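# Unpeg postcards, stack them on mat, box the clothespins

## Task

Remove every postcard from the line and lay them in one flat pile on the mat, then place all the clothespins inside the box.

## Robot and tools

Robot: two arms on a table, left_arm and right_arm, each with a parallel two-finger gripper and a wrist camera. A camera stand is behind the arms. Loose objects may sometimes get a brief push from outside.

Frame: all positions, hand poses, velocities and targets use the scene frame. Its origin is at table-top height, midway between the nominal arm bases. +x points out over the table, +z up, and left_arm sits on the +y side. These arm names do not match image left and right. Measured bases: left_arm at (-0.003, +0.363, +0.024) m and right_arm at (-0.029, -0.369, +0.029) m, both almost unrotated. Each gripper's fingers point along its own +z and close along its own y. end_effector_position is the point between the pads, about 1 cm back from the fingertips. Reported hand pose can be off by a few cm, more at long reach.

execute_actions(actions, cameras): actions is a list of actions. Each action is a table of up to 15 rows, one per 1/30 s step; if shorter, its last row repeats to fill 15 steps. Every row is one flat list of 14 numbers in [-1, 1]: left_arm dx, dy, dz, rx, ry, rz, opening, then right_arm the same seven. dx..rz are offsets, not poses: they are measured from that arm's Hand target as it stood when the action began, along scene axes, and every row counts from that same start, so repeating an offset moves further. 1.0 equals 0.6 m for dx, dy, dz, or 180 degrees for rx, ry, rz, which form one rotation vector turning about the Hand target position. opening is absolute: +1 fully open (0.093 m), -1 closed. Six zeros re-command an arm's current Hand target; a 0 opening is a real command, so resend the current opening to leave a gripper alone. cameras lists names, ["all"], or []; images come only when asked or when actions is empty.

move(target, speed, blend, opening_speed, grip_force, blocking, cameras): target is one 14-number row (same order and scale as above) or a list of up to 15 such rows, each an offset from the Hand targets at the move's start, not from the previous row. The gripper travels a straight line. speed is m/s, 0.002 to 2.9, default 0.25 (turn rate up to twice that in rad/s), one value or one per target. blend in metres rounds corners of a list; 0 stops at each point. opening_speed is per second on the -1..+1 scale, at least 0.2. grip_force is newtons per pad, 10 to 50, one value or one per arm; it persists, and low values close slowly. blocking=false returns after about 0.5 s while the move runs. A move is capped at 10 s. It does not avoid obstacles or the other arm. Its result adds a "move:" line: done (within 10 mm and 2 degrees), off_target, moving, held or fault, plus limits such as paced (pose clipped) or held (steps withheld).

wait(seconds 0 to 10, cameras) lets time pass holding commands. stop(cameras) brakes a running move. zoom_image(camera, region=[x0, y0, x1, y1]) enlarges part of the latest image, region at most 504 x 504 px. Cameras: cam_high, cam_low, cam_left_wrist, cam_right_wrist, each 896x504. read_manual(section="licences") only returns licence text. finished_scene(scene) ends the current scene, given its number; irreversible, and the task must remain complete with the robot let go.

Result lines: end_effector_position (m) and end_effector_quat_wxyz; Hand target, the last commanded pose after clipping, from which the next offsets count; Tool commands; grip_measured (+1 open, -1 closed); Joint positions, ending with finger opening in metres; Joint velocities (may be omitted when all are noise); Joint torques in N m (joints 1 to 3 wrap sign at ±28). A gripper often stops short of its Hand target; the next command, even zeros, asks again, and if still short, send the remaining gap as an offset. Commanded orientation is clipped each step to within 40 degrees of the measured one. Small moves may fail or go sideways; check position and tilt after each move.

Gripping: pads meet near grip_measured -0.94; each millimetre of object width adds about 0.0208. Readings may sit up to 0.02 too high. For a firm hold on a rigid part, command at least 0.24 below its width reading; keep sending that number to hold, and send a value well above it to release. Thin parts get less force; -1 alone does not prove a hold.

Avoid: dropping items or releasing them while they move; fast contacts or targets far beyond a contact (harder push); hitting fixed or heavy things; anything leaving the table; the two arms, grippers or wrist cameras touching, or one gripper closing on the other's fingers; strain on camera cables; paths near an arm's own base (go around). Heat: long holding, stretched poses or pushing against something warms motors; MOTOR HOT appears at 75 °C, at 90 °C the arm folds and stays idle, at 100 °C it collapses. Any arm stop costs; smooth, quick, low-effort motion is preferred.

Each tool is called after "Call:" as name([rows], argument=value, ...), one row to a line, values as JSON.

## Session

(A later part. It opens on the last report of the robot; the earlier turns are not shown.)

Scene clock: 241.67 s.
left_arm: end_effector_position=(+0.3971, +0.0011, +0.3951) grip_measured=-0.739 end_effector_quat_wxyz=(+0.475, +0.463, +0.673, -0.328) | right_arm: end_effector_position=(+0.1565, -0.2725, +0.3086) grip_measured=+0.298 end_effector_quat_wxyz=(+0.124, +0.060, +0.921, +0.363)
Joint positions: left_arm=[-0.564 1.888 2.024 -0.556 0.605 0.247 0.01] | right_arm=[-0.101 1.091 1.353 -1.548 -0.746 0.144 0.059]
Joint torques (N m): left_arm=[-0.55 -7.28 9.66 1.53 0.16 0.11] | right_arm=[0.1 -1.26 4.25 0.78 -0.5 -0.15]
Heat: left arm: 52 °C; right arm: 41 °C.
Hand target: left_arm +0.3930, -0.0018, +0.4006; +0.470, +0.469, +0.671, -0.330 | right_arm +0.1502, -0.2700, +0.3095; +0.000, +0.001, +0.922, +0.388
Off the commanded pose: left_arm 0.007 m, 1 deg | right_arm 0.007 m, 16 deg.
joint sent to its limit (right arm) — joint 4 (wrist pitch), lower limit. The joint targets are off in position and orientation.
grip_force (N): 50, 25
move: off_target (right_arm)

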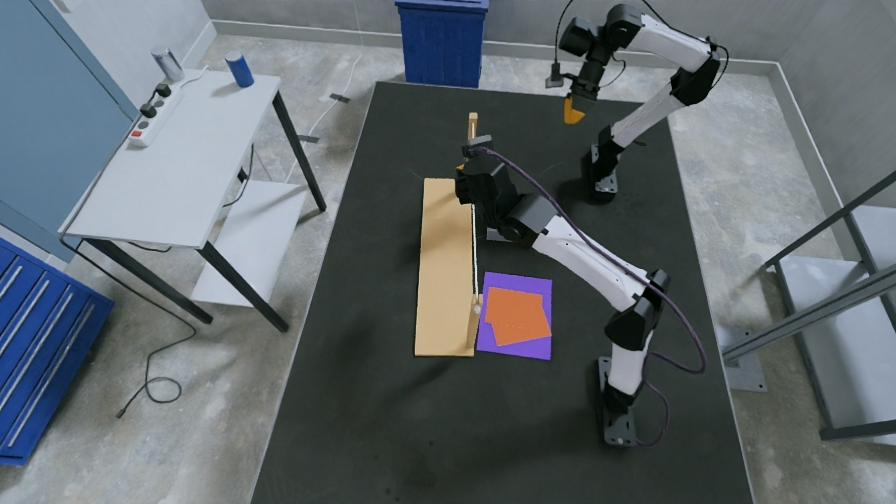

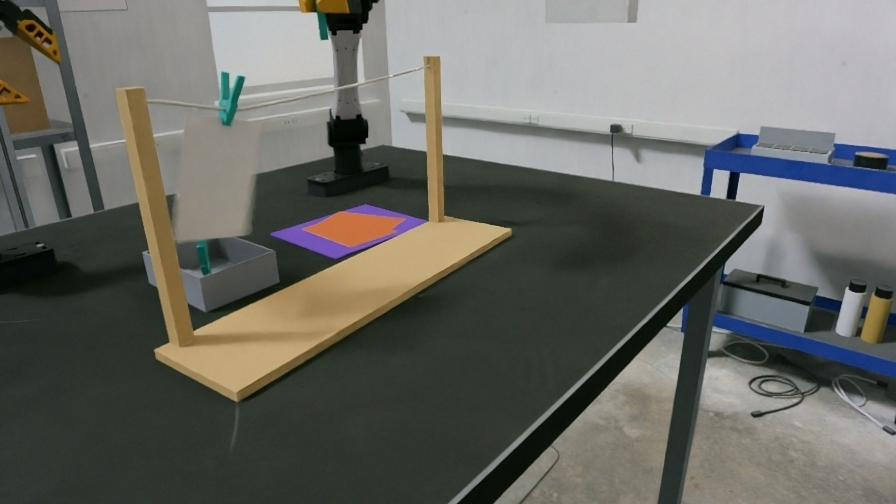

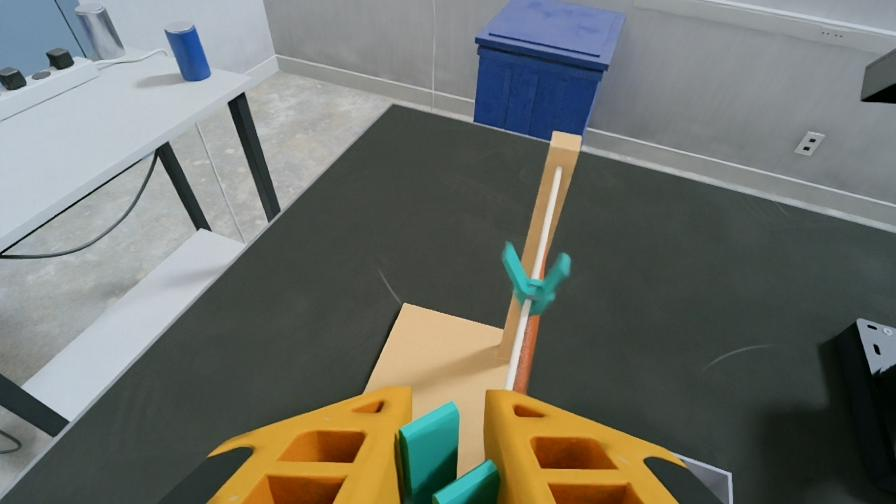

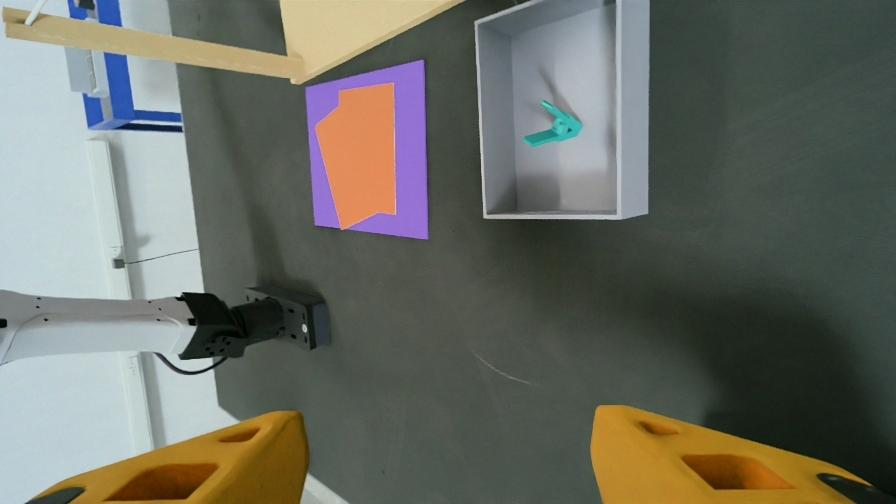

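Call:
move([
  [-0.155,-0.05,0,0,0,0,-0.74,0,0,0,0,0,0,0.3],
  [-0.2183,-0.2053,-0.2193,0,0,0,-0.74,0,0,0,0,0,0,0.3],
], speed=0.2, blend=0.04, cameras=["all"])

Scene clock: 244.23 s.
left_arm: end_effector_position=(+0.2557, -0.1195, +0.2566) grip_measured=-0.734 end_effector_quat_wxyz=(+0.441, +0.482, +0.686, -0.320) | right_arm: end_effector_position=(+0.1565, -0.2725, +0.3086) grip_measured=+0.298 end_effector_quat_wxyz=(+0.124, +0.060, +0.921, +0.363)
Joint positions: left_arm=[-1.024 1.8 1.403 -0.03 0.202 0.076 0.01] | right_arm=[-0.101 1.091 1.353 -1.548 -0.746 0.144 0.059]
Joint torques (N m): left_arm=[-0.36 -7.68 6.22 2.76 -0.11 -0.04] | right_arm=[0.16 -1.21 4.25 0.77 -0.49 -0.16]
Heat: left arm: 52 °C; right arm: 41 °C.
Hand target: left_arm +0.2620, -0.1250, +0.2690; +0.470, +0.469, +0.671, -0.330 | right_arm +0.1502, -0.2700, +0.3095; +0.000, +0.001, +0.922, +0.388
Off the commanded pose: left_arm 0.015 m, 4 deg | right_arm 0.007 m, 16 deg.
joint sent to its limit (right arm) — joint 4 (wrist pitch), lower limit. The joint targets are off in position and orientation.
grip_force (N): 50, 25
move: off_target (left_arm, right_arm)

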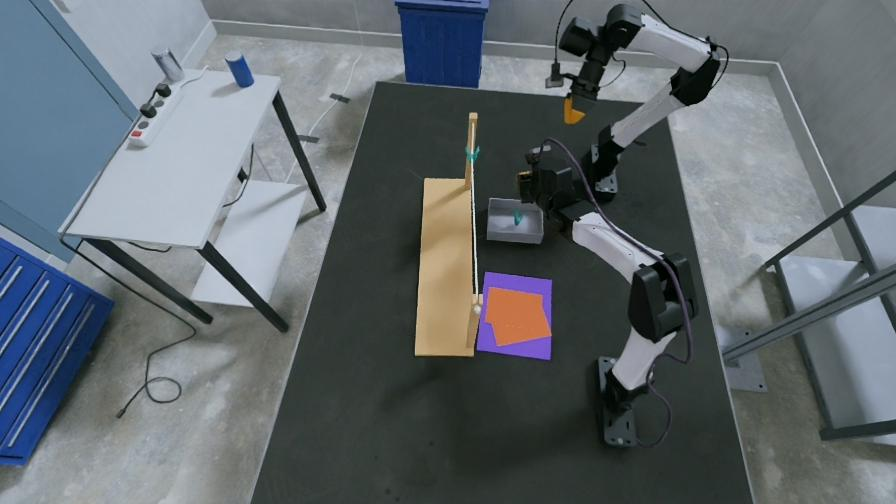

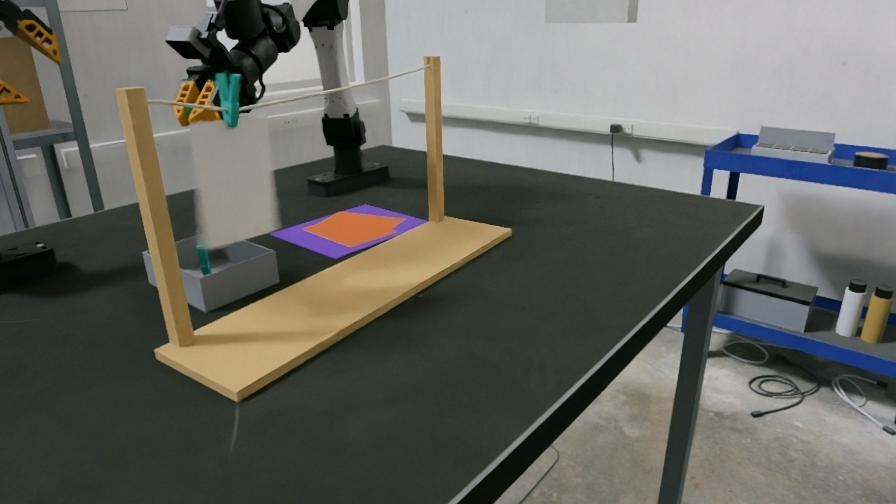

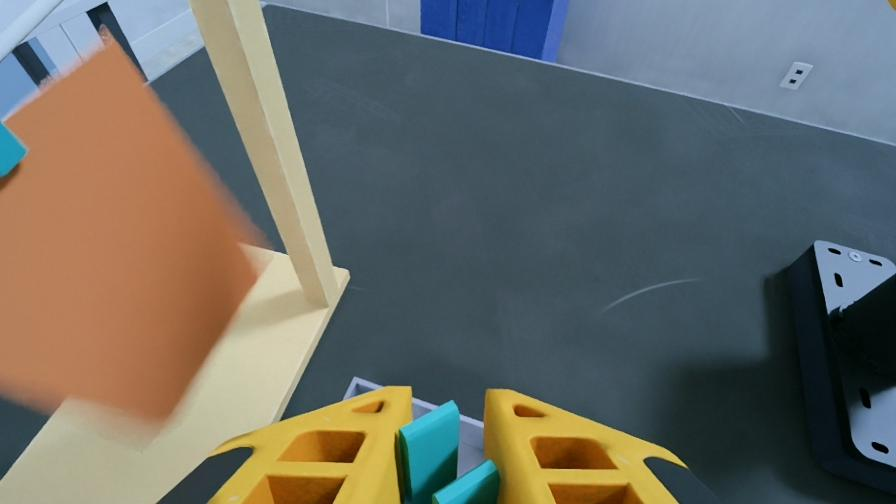

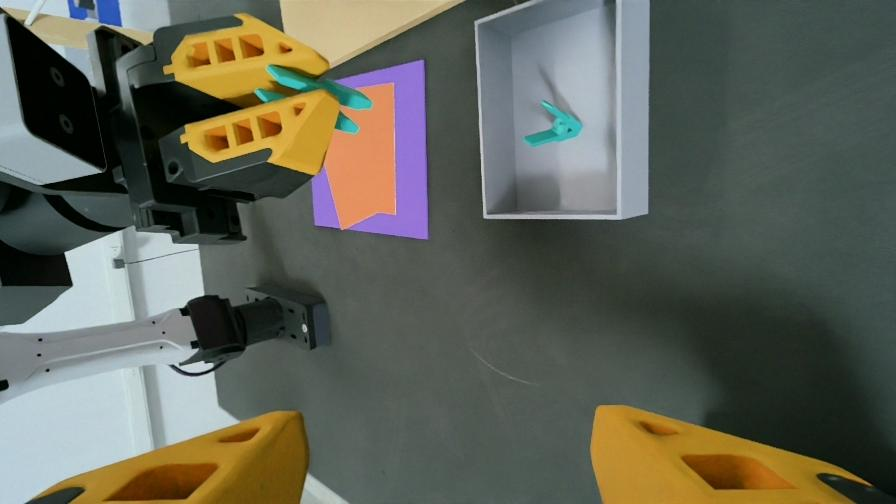

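Call:
move([
  [-0.005,0.03,-0.2,0,0,0,-0.74,0,0,0,0,0,0,0.3],
  [-0.005,0.03,-0.305,0,0,0,-0.74,0,0,0,0,0,0,0.3],
], speed=0.12, blend=0.01, cameras=["all"])

Scene clock: 246.93 s.
left_arm: end_effector_position=(+0.2518, -0.1107, +0.0895) grip_measured=-0.740 end_effector_quat_wxyz=(+0.458, +0.477, +0.672, -0.332) | right_arm: end_effector_position=(+0.1565, -0.2725, +0.3086) grip_measured=+0.298 end_effector_quat_wxyz=(+0.124, +0.060, +0.921, +0.363)
Joint positions: left_arm=[-1.016 2.085 0.989 0.72 0.219 0.076 0.01] | right_arm=[-0.101 1.091 1.353 -1.548 -0.746 0.144 0.059]
Joint torques (N m): left_arm=[0.13 -7.09 3.86 2.54 0.01 0.04] | right_arm=[0.09 -1.18 4.23 0.78 -0.49 -0.14]
Heat: left arm: 52 °C; right arm: 40 °C.
Hand target: left_arm +0.2590, -0.1070, +0.0860; +0.470, +0.469, +0.671, -0.330 | right_arm +0.1502, -0.2700, +0.3095; +0.000, +0.001, +0.922, +0.388
Off the commanded pose: left_arm 0.009 m, 2 deg | right_arm 0.007 m, 16 deg.
joint sent to its limit (right arm) — joint 4 (wrist pitch), lower limit. The joint targets are off in position and orientation.
grip_force (N): 50, 25
move: off_target (right_arm)

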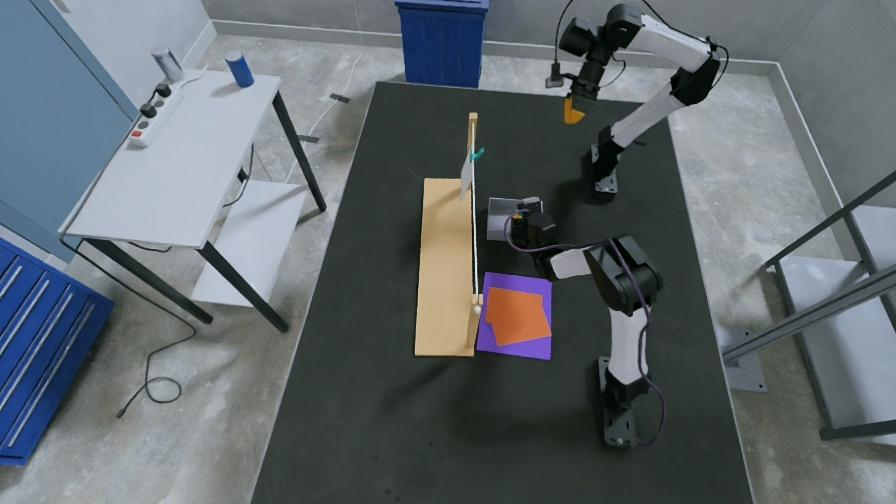

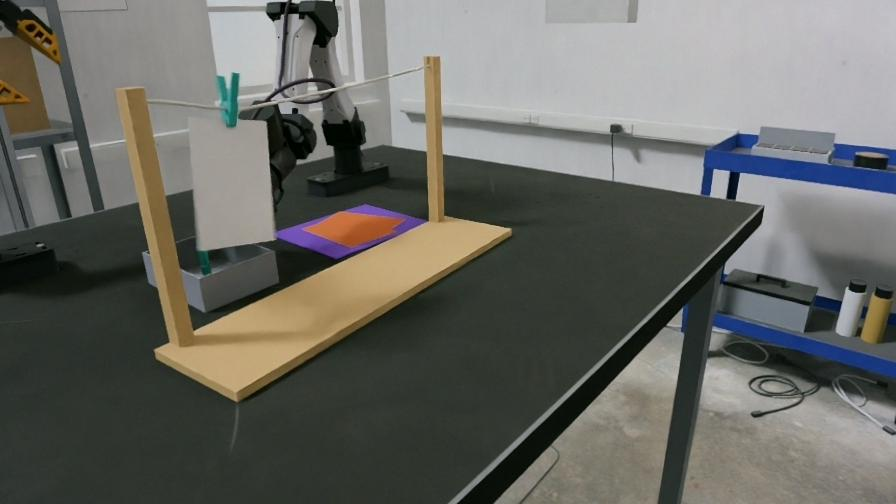

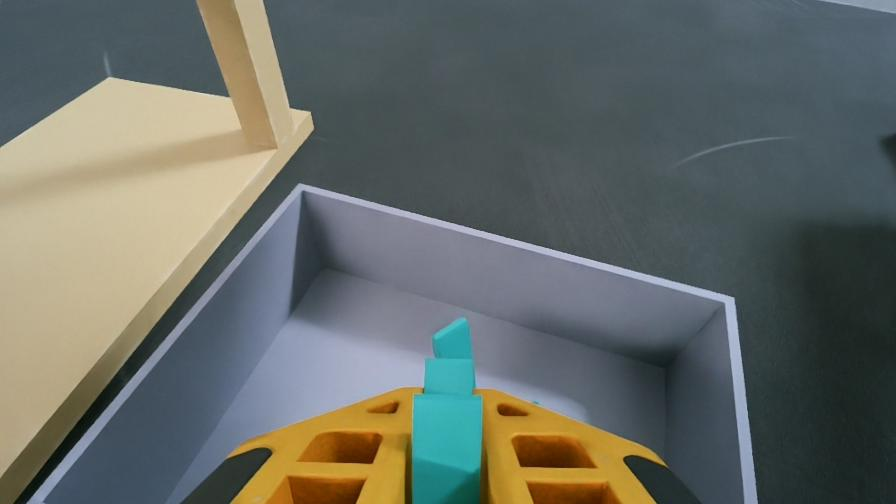

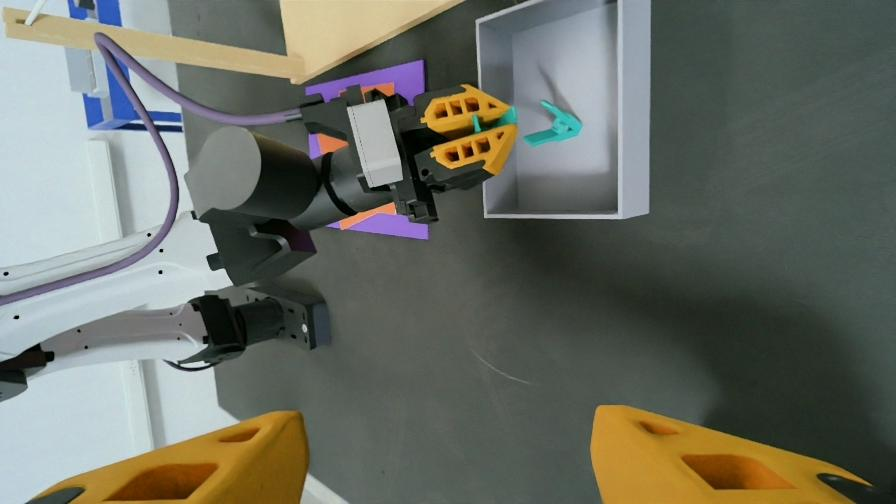

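Call:
move(target=[0,-0.035,-0.03,0,0,0,-0.74,0,0,0,0,0,0,0.3], speed=0.1, cameras=["cam_left_wrist"])

Call:
move(target=[0,0,0,0,0,0,-0.1,0,0,0,0,0,0,0.3], opening_speed=0.6, cameras=["cam_left_wrist","cam_right_wrist"])

Scene clock: 248.10 s.
left_arm: end_effector_position=(+0.2597, -0.1215, +0.0762) grip_measured=-0.740 end_effector_quat_wxyz=(+0.474, +0.476, +0.662, -0.331) | right_arm: end_effector_position=(+0.1565, -0.2725, +0.3086) grip_measured=+0.298 end_effector_quat_wxyz=(+0.124, +0.060, +0.921, +0.363)
Joint positions: left_arm=[-1.018 2.174 1.029 0.802 0.208 0.087 0.01] | right_arm=[-0.101 1.091 1.353 -1.548 -0.746 0.144 0.059]
Joint torques (N m): left_arm=[-1.02 -6.56 6.56 2.05 -0.17 -0.11] | right_arm=[0.1 -1.2 4.23 0.77 -0.49 -0.17]
Heat: left arm: 52 °C; right arm: 40 °C.
Hand target: left_arm +0.2590, -0.1280, +0.0680; +0.470, +0.469, +0.671, -0.330 | right_arm +0.1502, -0.2700, +0.3095; +0.000, +0.001, +0.922, +0.388
Off the commanded pose: left_arm 0.010 m, 1 deg | right_arm 0.007 m, 16 deg.
joint sent to its limit (right arm) — joint 4 (wrist pitch), lower limit. The joint targets are off in position and orientation.
grip_force (N): 50, 25
move: off_target (right_arm)
Images, in order (width x height): cam_left_wrist 896x504.

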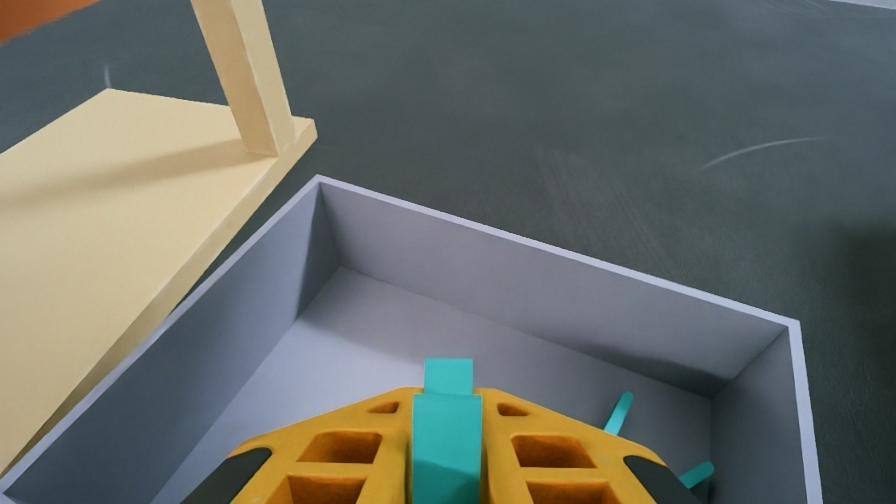

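Scene clock: 249.67 s.
left_arm: end_effector_position=(+0.2505, -0.1266, +0.0765) grip_measured=-0.103 end_effector_quat_wxyz=(+0.472, +0.481, +0.658, -0.335) | right_arm: end_effector_position=(+0.1565, -0.2725, +0.3086) grip_measured=+0.298 end_effector_quat_wxyz=(+0.124, +0.060, +0.921, +0.363)
Joint positions: left_arm=[-1.038 2.174 1.029 0.803 0.205 0.087 0.04] | right_arm=[-0.101 1.091 1.353 -1.548 -0.746 0.144 0.059]
Joint torques (N m): left_arm=[-0.44 -6.5 6.56 2.03 -0.14 -0.1] | right_arm=[0.1 -1.24 4.31 0.78 -0.48 -0.15]
Heat: left arm: 52 °C; right arm: 40 °C.
Hand target: left_arm +0.2590, -0.1280, +0.0680; +0.470, +0.469, +0.671, -0.330 | right_arm +0.1502, -0.2700, +0.3095; +0.000, +0.001, +0.922, +0.388
Off the commanded pose: left_arm 0.012 m, 2 deg | right_arm 0.007 m, 16 deg.
joint sent to its limit (right arm) — joint 4 (wrist pitch), lower limit. The joint targets are off in position and orientation.
grip_force (N): 50, 25
move: off_target (left_arm, right_arm)
Images, in order (width x height): cam_left_wrist 896x504, cam_right_wrist 896x504.

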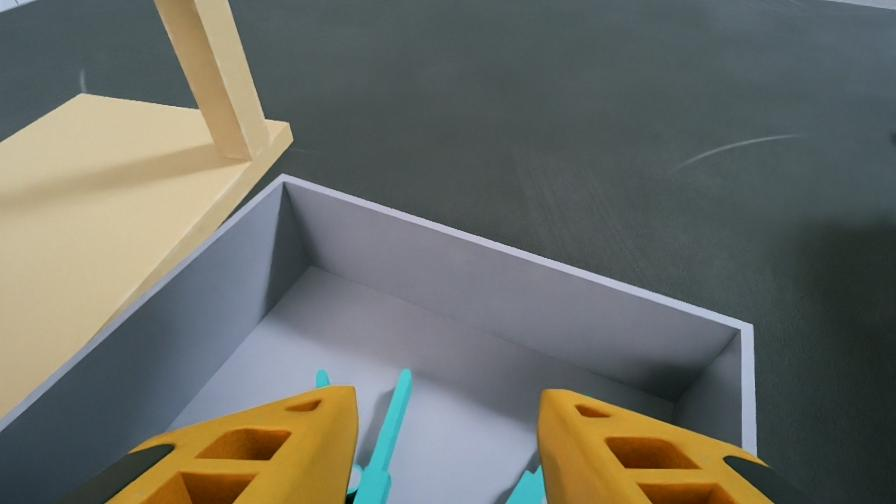

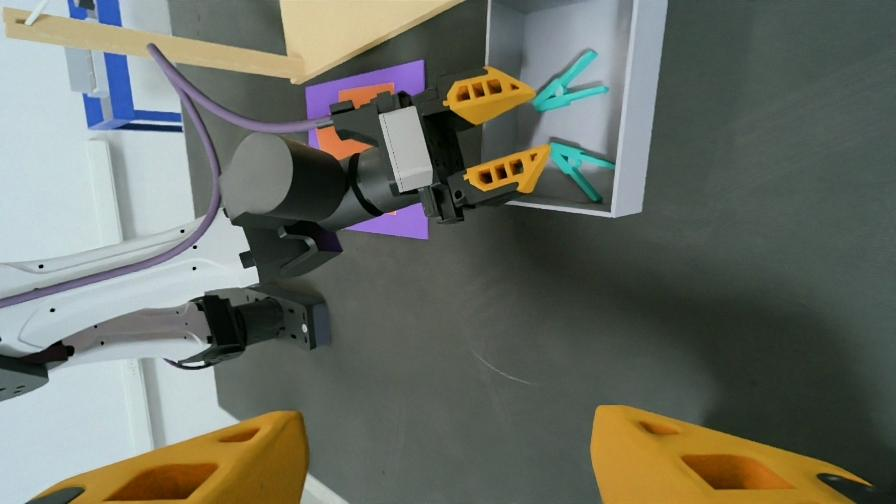

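Call:
move([
  [0,0.02,0.28,0,0,0,-0.1,0,0,0,0,0,0,0.3],
  [0.03,0.3,0.24,-0.05,-0.012,-0.04,-0.1,0,0,0,0,0,0,0.3],
  [0.15,0.35,0.188,-0.108,-0.0257,-0.0783,0,0,0,0,0,0,0,0.3],
], speed=0.2, blend=0.04, cameras=["all"])

Scene clock: 256.43 s.
left_arm: end_effector_position=(+0.3393, +0.0802, +0.1673) grip_measured=-0.002 end_effector_quat_wxyz=(+0.498, +0.466, +0.549, -0.483) | right_arm: end_effector_position=(+0.1565, -0.2725, +0.3086) grip_measured=+0.298 end_effector_quat_wxyz=(+0.124, +0.060, +0.921, +0.363)
Joint positions: left_arm=[-0.347 1.963 0.794 1.082 1.131 0.012 0.045] | right_arm=[-0.101 1.091 1.353 -1.548 -0.746 0.144 0.059]
Joint torques (N m): left_arm=[0.17 -6.09 6.94 2.23 0.11 -0.02] | right_arm=[0.13 -1.24 4.23 0.77 -0.49 -0.16]
Heat: left arm: 52 °C; right arm: 39 °C.
Hand target: left_arm +0.3490, +0.0820, +0.1808; +0.525, +0.474, +0.524, -0.474 | right_arm +0.1502, -0.2700, +0.3095; +0.000, +0.001, +0.922, +0.388
Off the commanded pose: left_arm 0.017 m, 4 deg | right_arm 0.007 m, 16 deg.
joint sent to its limit (right arm) — joint 4 (wrist pitch), lower limit. The joint targets are off in position and orientation.
grip_force (N): 50, 25
move: off_target (left_arm, right_arm); target 3's new opening was sent with left_arm's hand 0.017 m and 5 deg from that target

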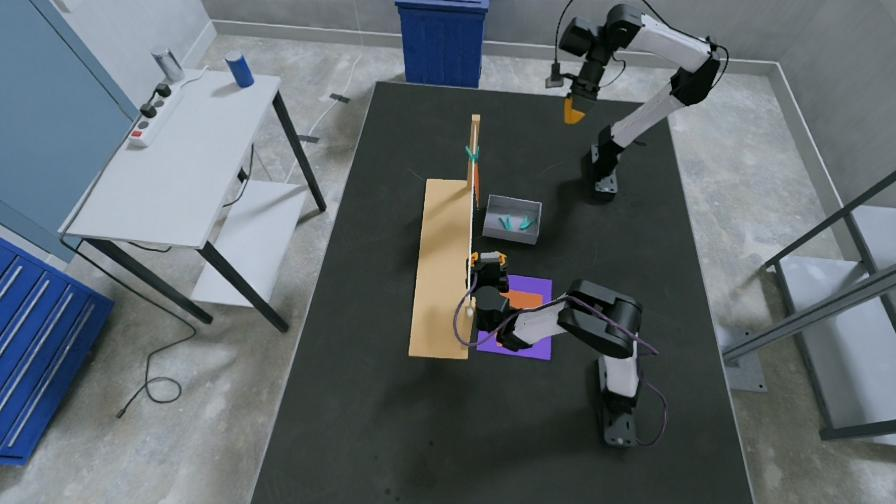

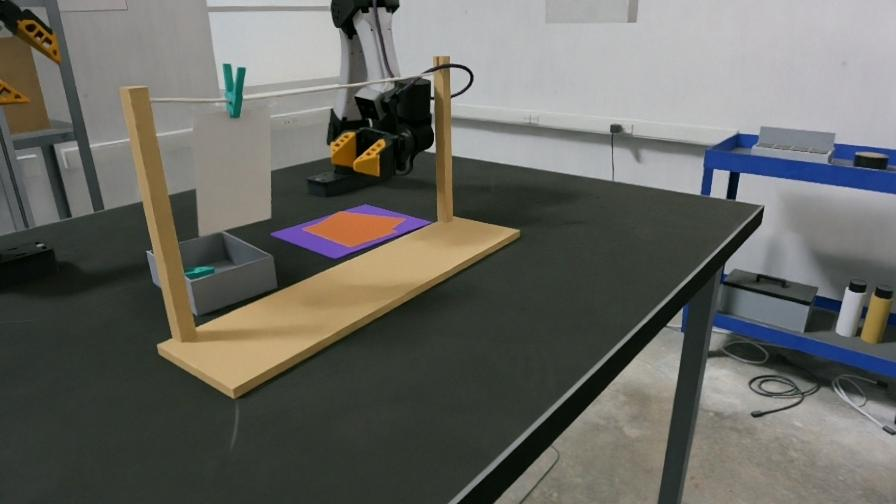

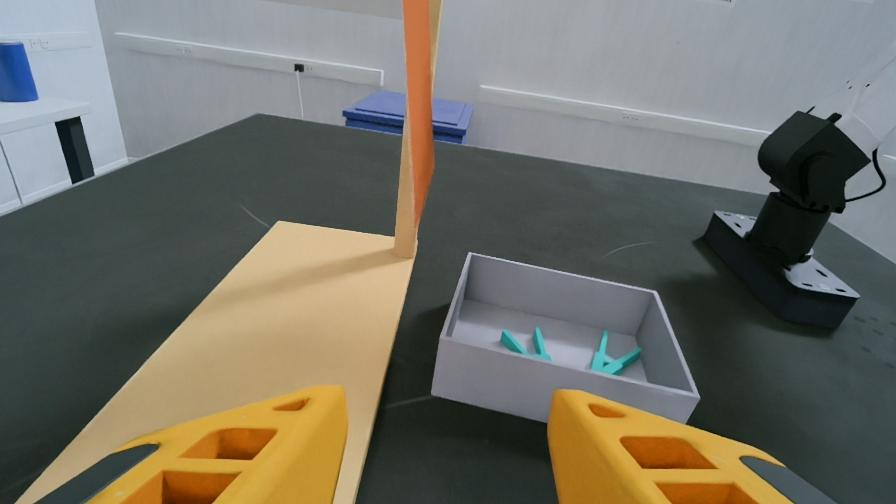

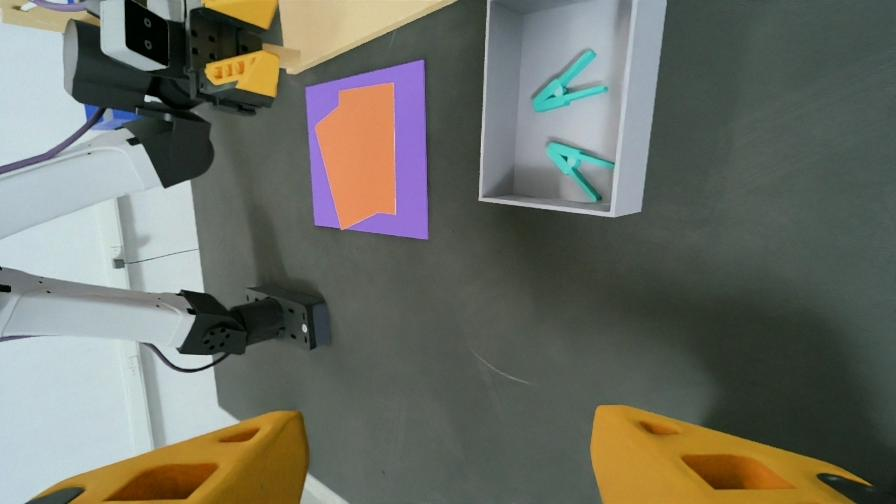

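Call:
move([
  [-0.025,-0.06,0,0,0,0,0,0,0,0,0,0,0,0.3],
  [0.01,-0.165,0.0,0,0,0,0,0,0,0,0,0,0,0.3],
], speed=0.12, blend=0.02, cameras=["all"])

Scene clock: 258.57 s.
left_arm: end_effector_position=(+0.3534, -0.0063, +0.1763) grip_measured=-0.002 end_effector_quat_wxyz=(+0.526, +0.470, +0.529, -0.472) | right_arm: end_effector_position=(+0.1565, -0.2725, +0.3086) grip_measured=+0.298 end_effector_quat_wxyz=(+0.124, +0.060, +0.921, +0.363)
Joint positions: left_arm=[-0.547 2.096 1.007 1.085 0.917 -0.002 0.045] | right_arm=[-0.101 1.091 1.353 -1.548 -0.746 0.144 0.059]
Joint torques (N m): left_arm=[-1.26 -7.5 8.08 1.55 -0.11 0.06] | right_arm=[0.12 -1.21 4.23 0.79 -0.49 -0.15]
Heat: left arm: 52 °C; right arm: 39 °C.
Hand target: left_arm +0.3550, -0.0170, +0.1808; +0.525, +0.474, +0.524, -0.474 | right_arm +0.1502, -0.2700, +0.3095; +0.000, +0.001, +0.922, +0.388
Off the commanded pose: left_arm 0.012 m, 1 deg | right_arm 0.007 m, 16 deg.
joint sent to its limit (right arm) — joint 4 (wrist pitch), lower limit. The joint targets are off in position and orientation.
grip_force (N): 50, 25
move: off_target (left_arm, right_arm); blend cut to 0.0195 m at target 1

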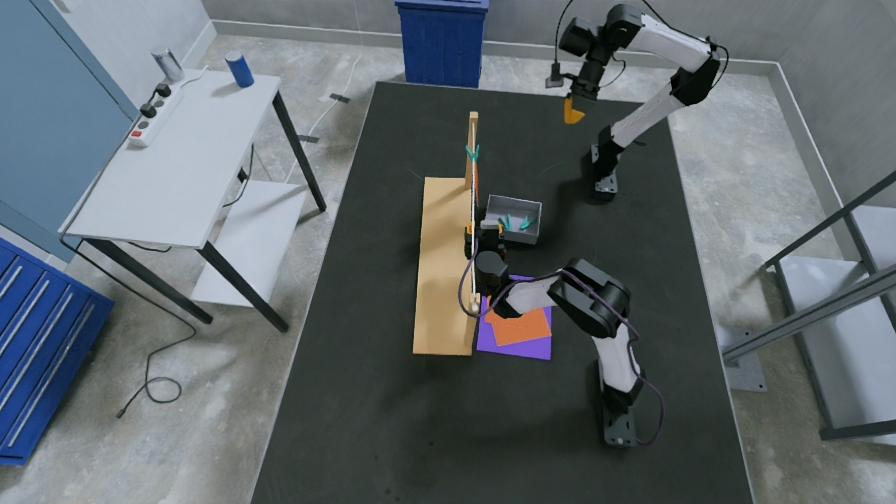

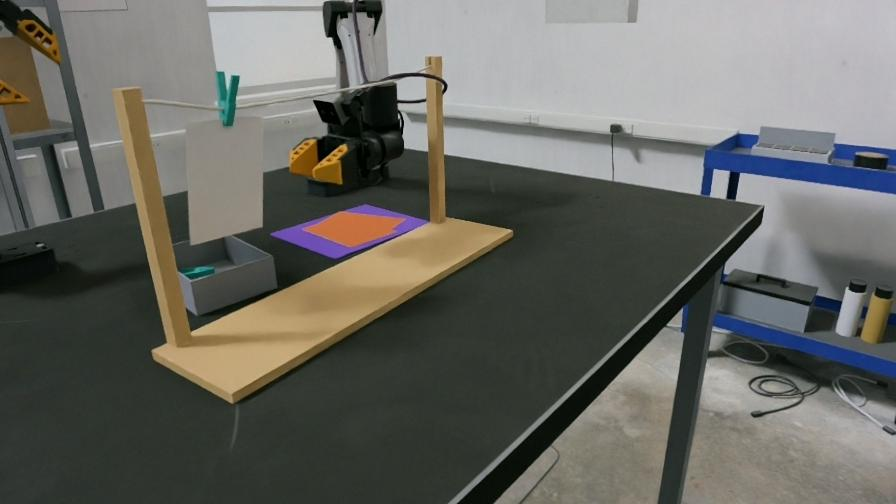

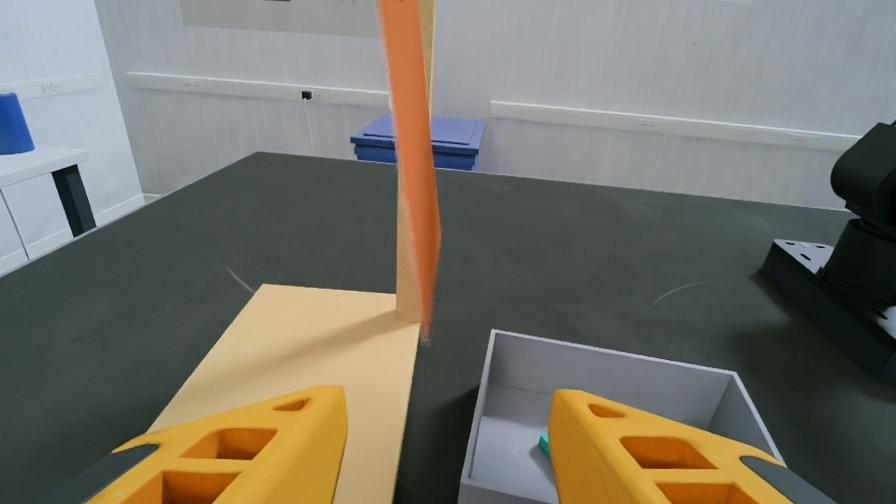

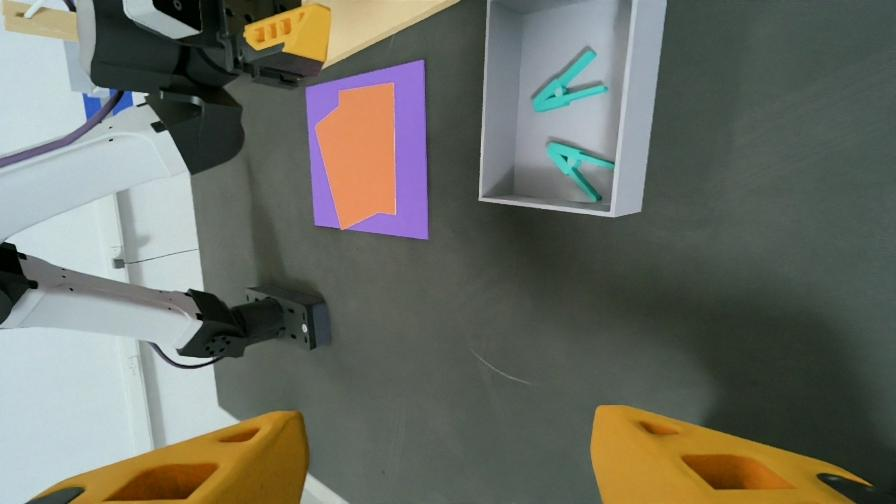

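Call:
move(target=[0.01,-0.035,-0.02,0,0,0,0,0,0,0,0,0,0,0.3], speed=0.08, cameras=["cam_low","cam_left_wrist"])

Scene clock: 259.93 s.
left_arm: end_effector_position=(+0.3613, -0.0259, +0.1660) grip_measured=-0.002 end_effector_quat_wxyz=(+0.527, +0.469, +0.530, -0.470) | right_arm: end_effector_position=(+0.1565, -0.2725, +0.3086) grip_measured=+0.298 end_effector_quat_wxyz=(+0.124, +0.060, +0.921, +0.363)
Joint positions: left_arm=[-0.579 2.17 1.081 1.085 0.88 -0.002 0.045] | right_arm=[-0.101 1.091 1.353 -1.548 -0.746 0.144 0.059]
Joint torques (N m): left_arm=[-1.57 -7.68 8.03 1.63 -0.11 0.06] | right_arm=[0.08 -1.22 4.27 0.78 -0.49 -0.16]
Heat: left arm: 51 °C; right arm: 39 °C.
Hand target: left_arm +0.3610, -0.0380, +0.1688; +0.525, +0.474, +0.524, -0.474 | right_arm +0.1502, -0.2700, +0.3095; +0.000, +0.001, +0.922, +0.388
Off the commanded pose: left_arm 0.012 m, 1 deg | right_arm 0.007 m, 16 deg.
joint sent to its limit (right arm) — joint 4 (wrist pitch), lower limit. The joint targets are off in position and orientation.
grip_force (N): 50, 25
move: off_target (left_arm, right_arm)
Images, in order (width x height): cam_low 896x504, cam_left_wrist 896x504.

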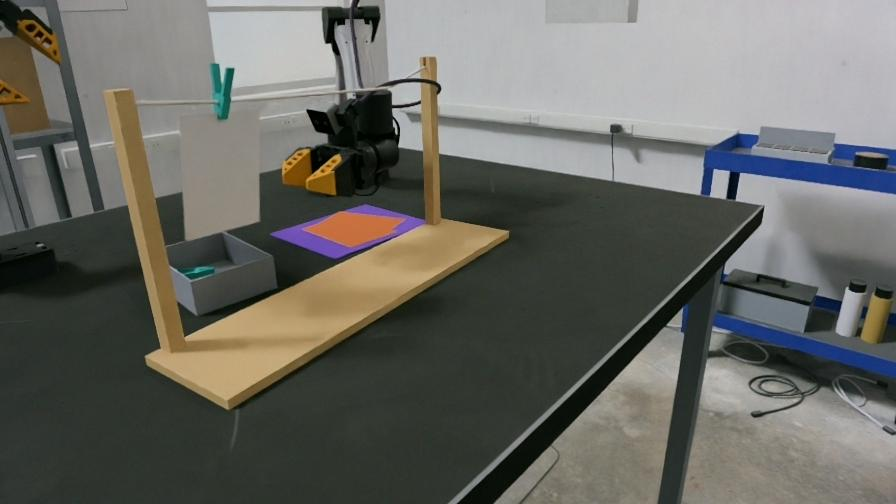

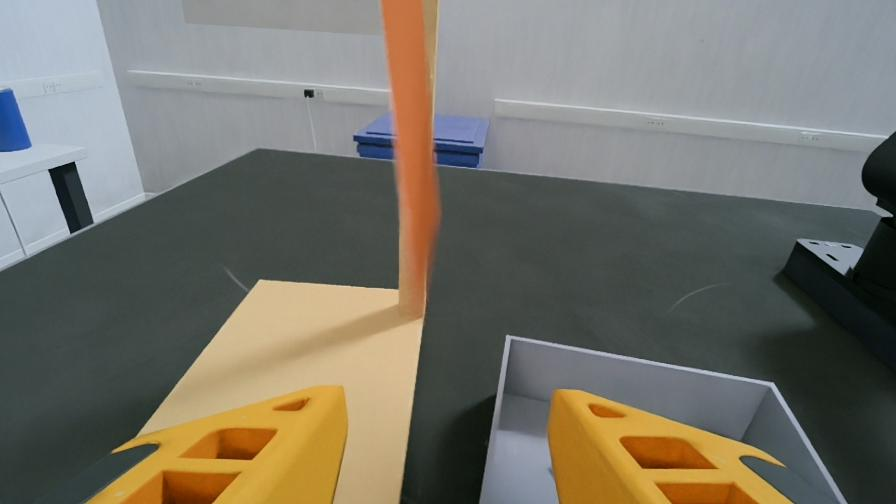

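Call:
zoom_image(camera="cam_low", region=[260, 30, 480, 220])

Call:
execute_actions(actions=[], cameras=["cam_high"])

Call:
zoom_image(camera="cam_high", region=[400, 200, 580, 360])

Scaled by 2.291 from the camera's 896x504 image, which has a finer 1280x720 frame.

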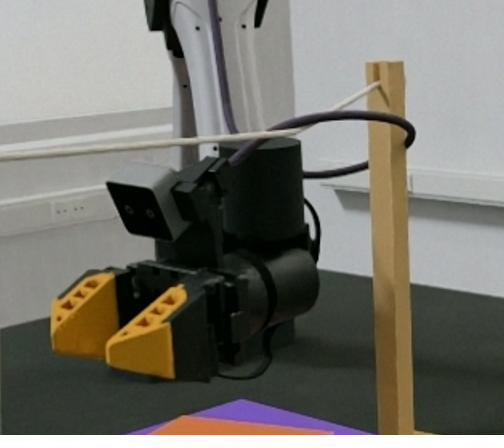

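Scene clock: 260.43 s.
left_arm: end_effector_position=(+0.3613, -0.0259, +0.1660) grip_measured=-0.002 end_effector_quat_wxyz=(+0.527, +0.469, +0.530, -0.470) | right_arm: end_effector_position=(+0.1565, -0.2725, +0.3086) grip_measured=+0.298 end_effector_quat_wxyz=(+0.124, +0.060, +0.921, +0.363)
Joint positions: left_arm=[-0.579 2.17 1.081 1.085 0.88 -0.002 0.045] | right_arm=[-0.101 1.091 1.353 -1.548 -0.746 0.144 0.059]
Joint velocities: within noise
Joint torques (N m): left_arm=[-1.59 -7.68 8.03 1.63 -0.11 0.05] | right_arm=[0.08 -1.22 4.33 0.77 -0.48 -0.16]
Heat: left arm: 51 °C; right arm: 39 °C.
Hand target: left_arm +0.3610, -0.0380, +0.1688; +0.525, +0.474, +0.524, -0.474 | right_arm +0.1502, -0.2700, +0.3095; +0.000, +0.001, +0.922, +0.388
Tool commands: left_gripper/opening=+0.0 right_gripper/opening=+0.3
Off the commanded pose: left_arm 0.012 m, 1 deg | right_arm 0.007 m, 16 deg.
grip_force (N): 50, 25
Images, in order (width x height): cam_high 896x504.

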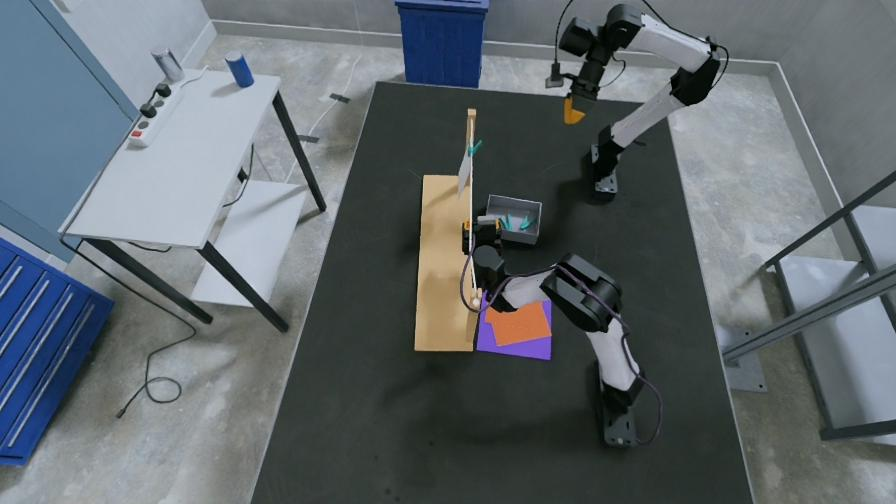

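Scaled by 2.800 from the camera's 896x504 image, which has a finer 1280x720 frame.

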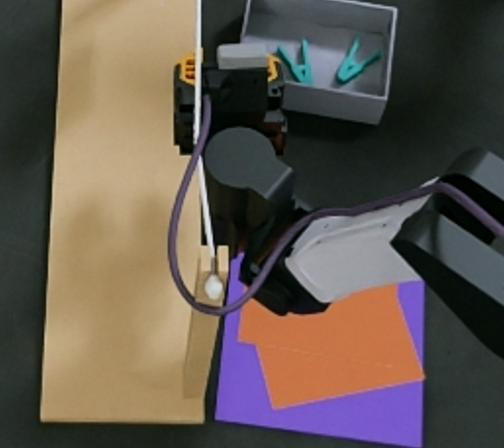

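Call:
move([
  [-0.03,0.08,0.01,0,0,0,0,0,0,0,0,0,0,0.3],
  [-0.08,0.14,0.02,0,0,0,0,0,0,0,0,0,0,0.3],
], speed=0.08, blend=0.02, cameras=["cam_high","cam_low"])

Call:
zoom_image(camera="cam_high", region=[400, 200, 580, 360])

Scene clock: 262.73 s.
left_arm: end_effector_position=(+0.3134, +0.0408, +0.1568) grip_measured=-0.002 end_effector_quat_wxyz=(+0.490, +0.465, +0.557, -0.483) | right_arm: end_effector_position=(+0.1565, -0.2725, +0.3086) grip_measured=+0.298 end_effector_quat_wxyz=(+0.124, +0.060, +0.921, +0.363)
Joint positions: left_arm=[-0.484 1.967 0.754 1.116 0.993 -0.002 0.045] | right_arm=[-0.101 1.091 1.353 -1.548 -0.746 0.144 0.059]
Joint torques (N m): left_arm=[0.18 -10.1 3.43 2.37 0.11 0.13] | right_arm=[0.09 -1.2 4.29 0.78 -0.49 -0.15]
Heat: left arm: 51 °C; right arm: 39 °C.
Hand target: left_arm +0.3130, +0.0460, +0.1808; +0.525, +0.474, +0.524, -0.474 | right_arm +0.1502, -0.2700, +0.3095; +0.000, +0.001, +0.922, +0.388
Off the commanded pose: left_arm 0.025 m, 6 deg | right_arm 0.007 m, 16 deg.
joint sent to its limit (right arm) — joint 4 (wrist pitch), lower limit. The joint targets are off in position and orientation.
grip_force (N): 50, 25
move: off_target (left_arm, right_arm)
Images, in order (width x height): cam_high 896x504, cam_low 896x504.

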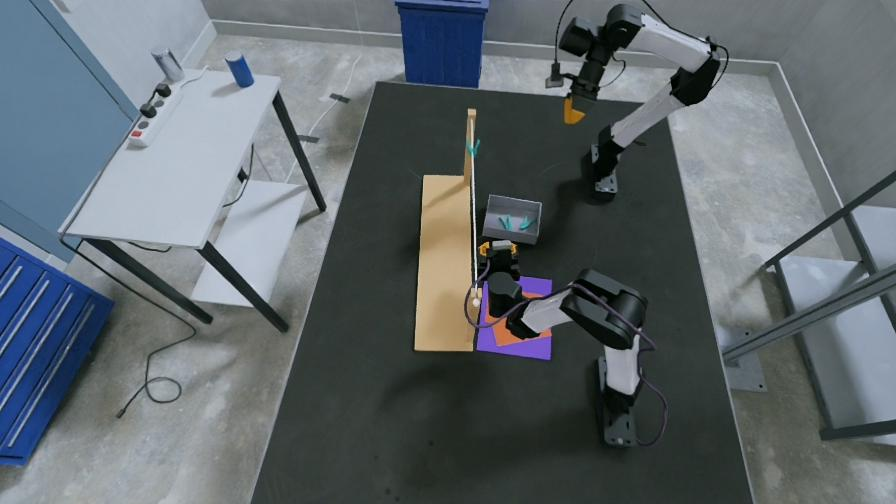

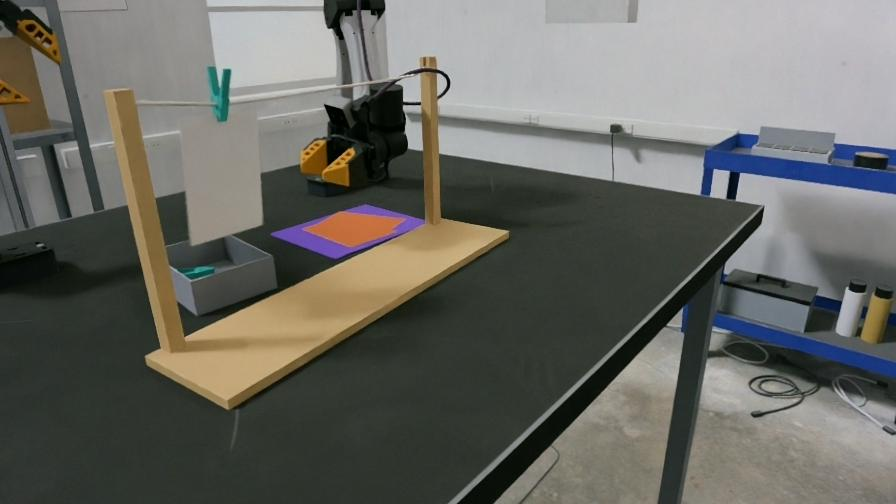

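Scaled by 2.800 from the camera's 896x504 image, which has a finer 1280x720 frame.

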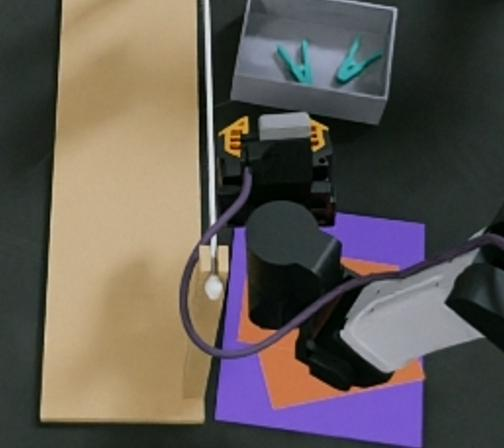

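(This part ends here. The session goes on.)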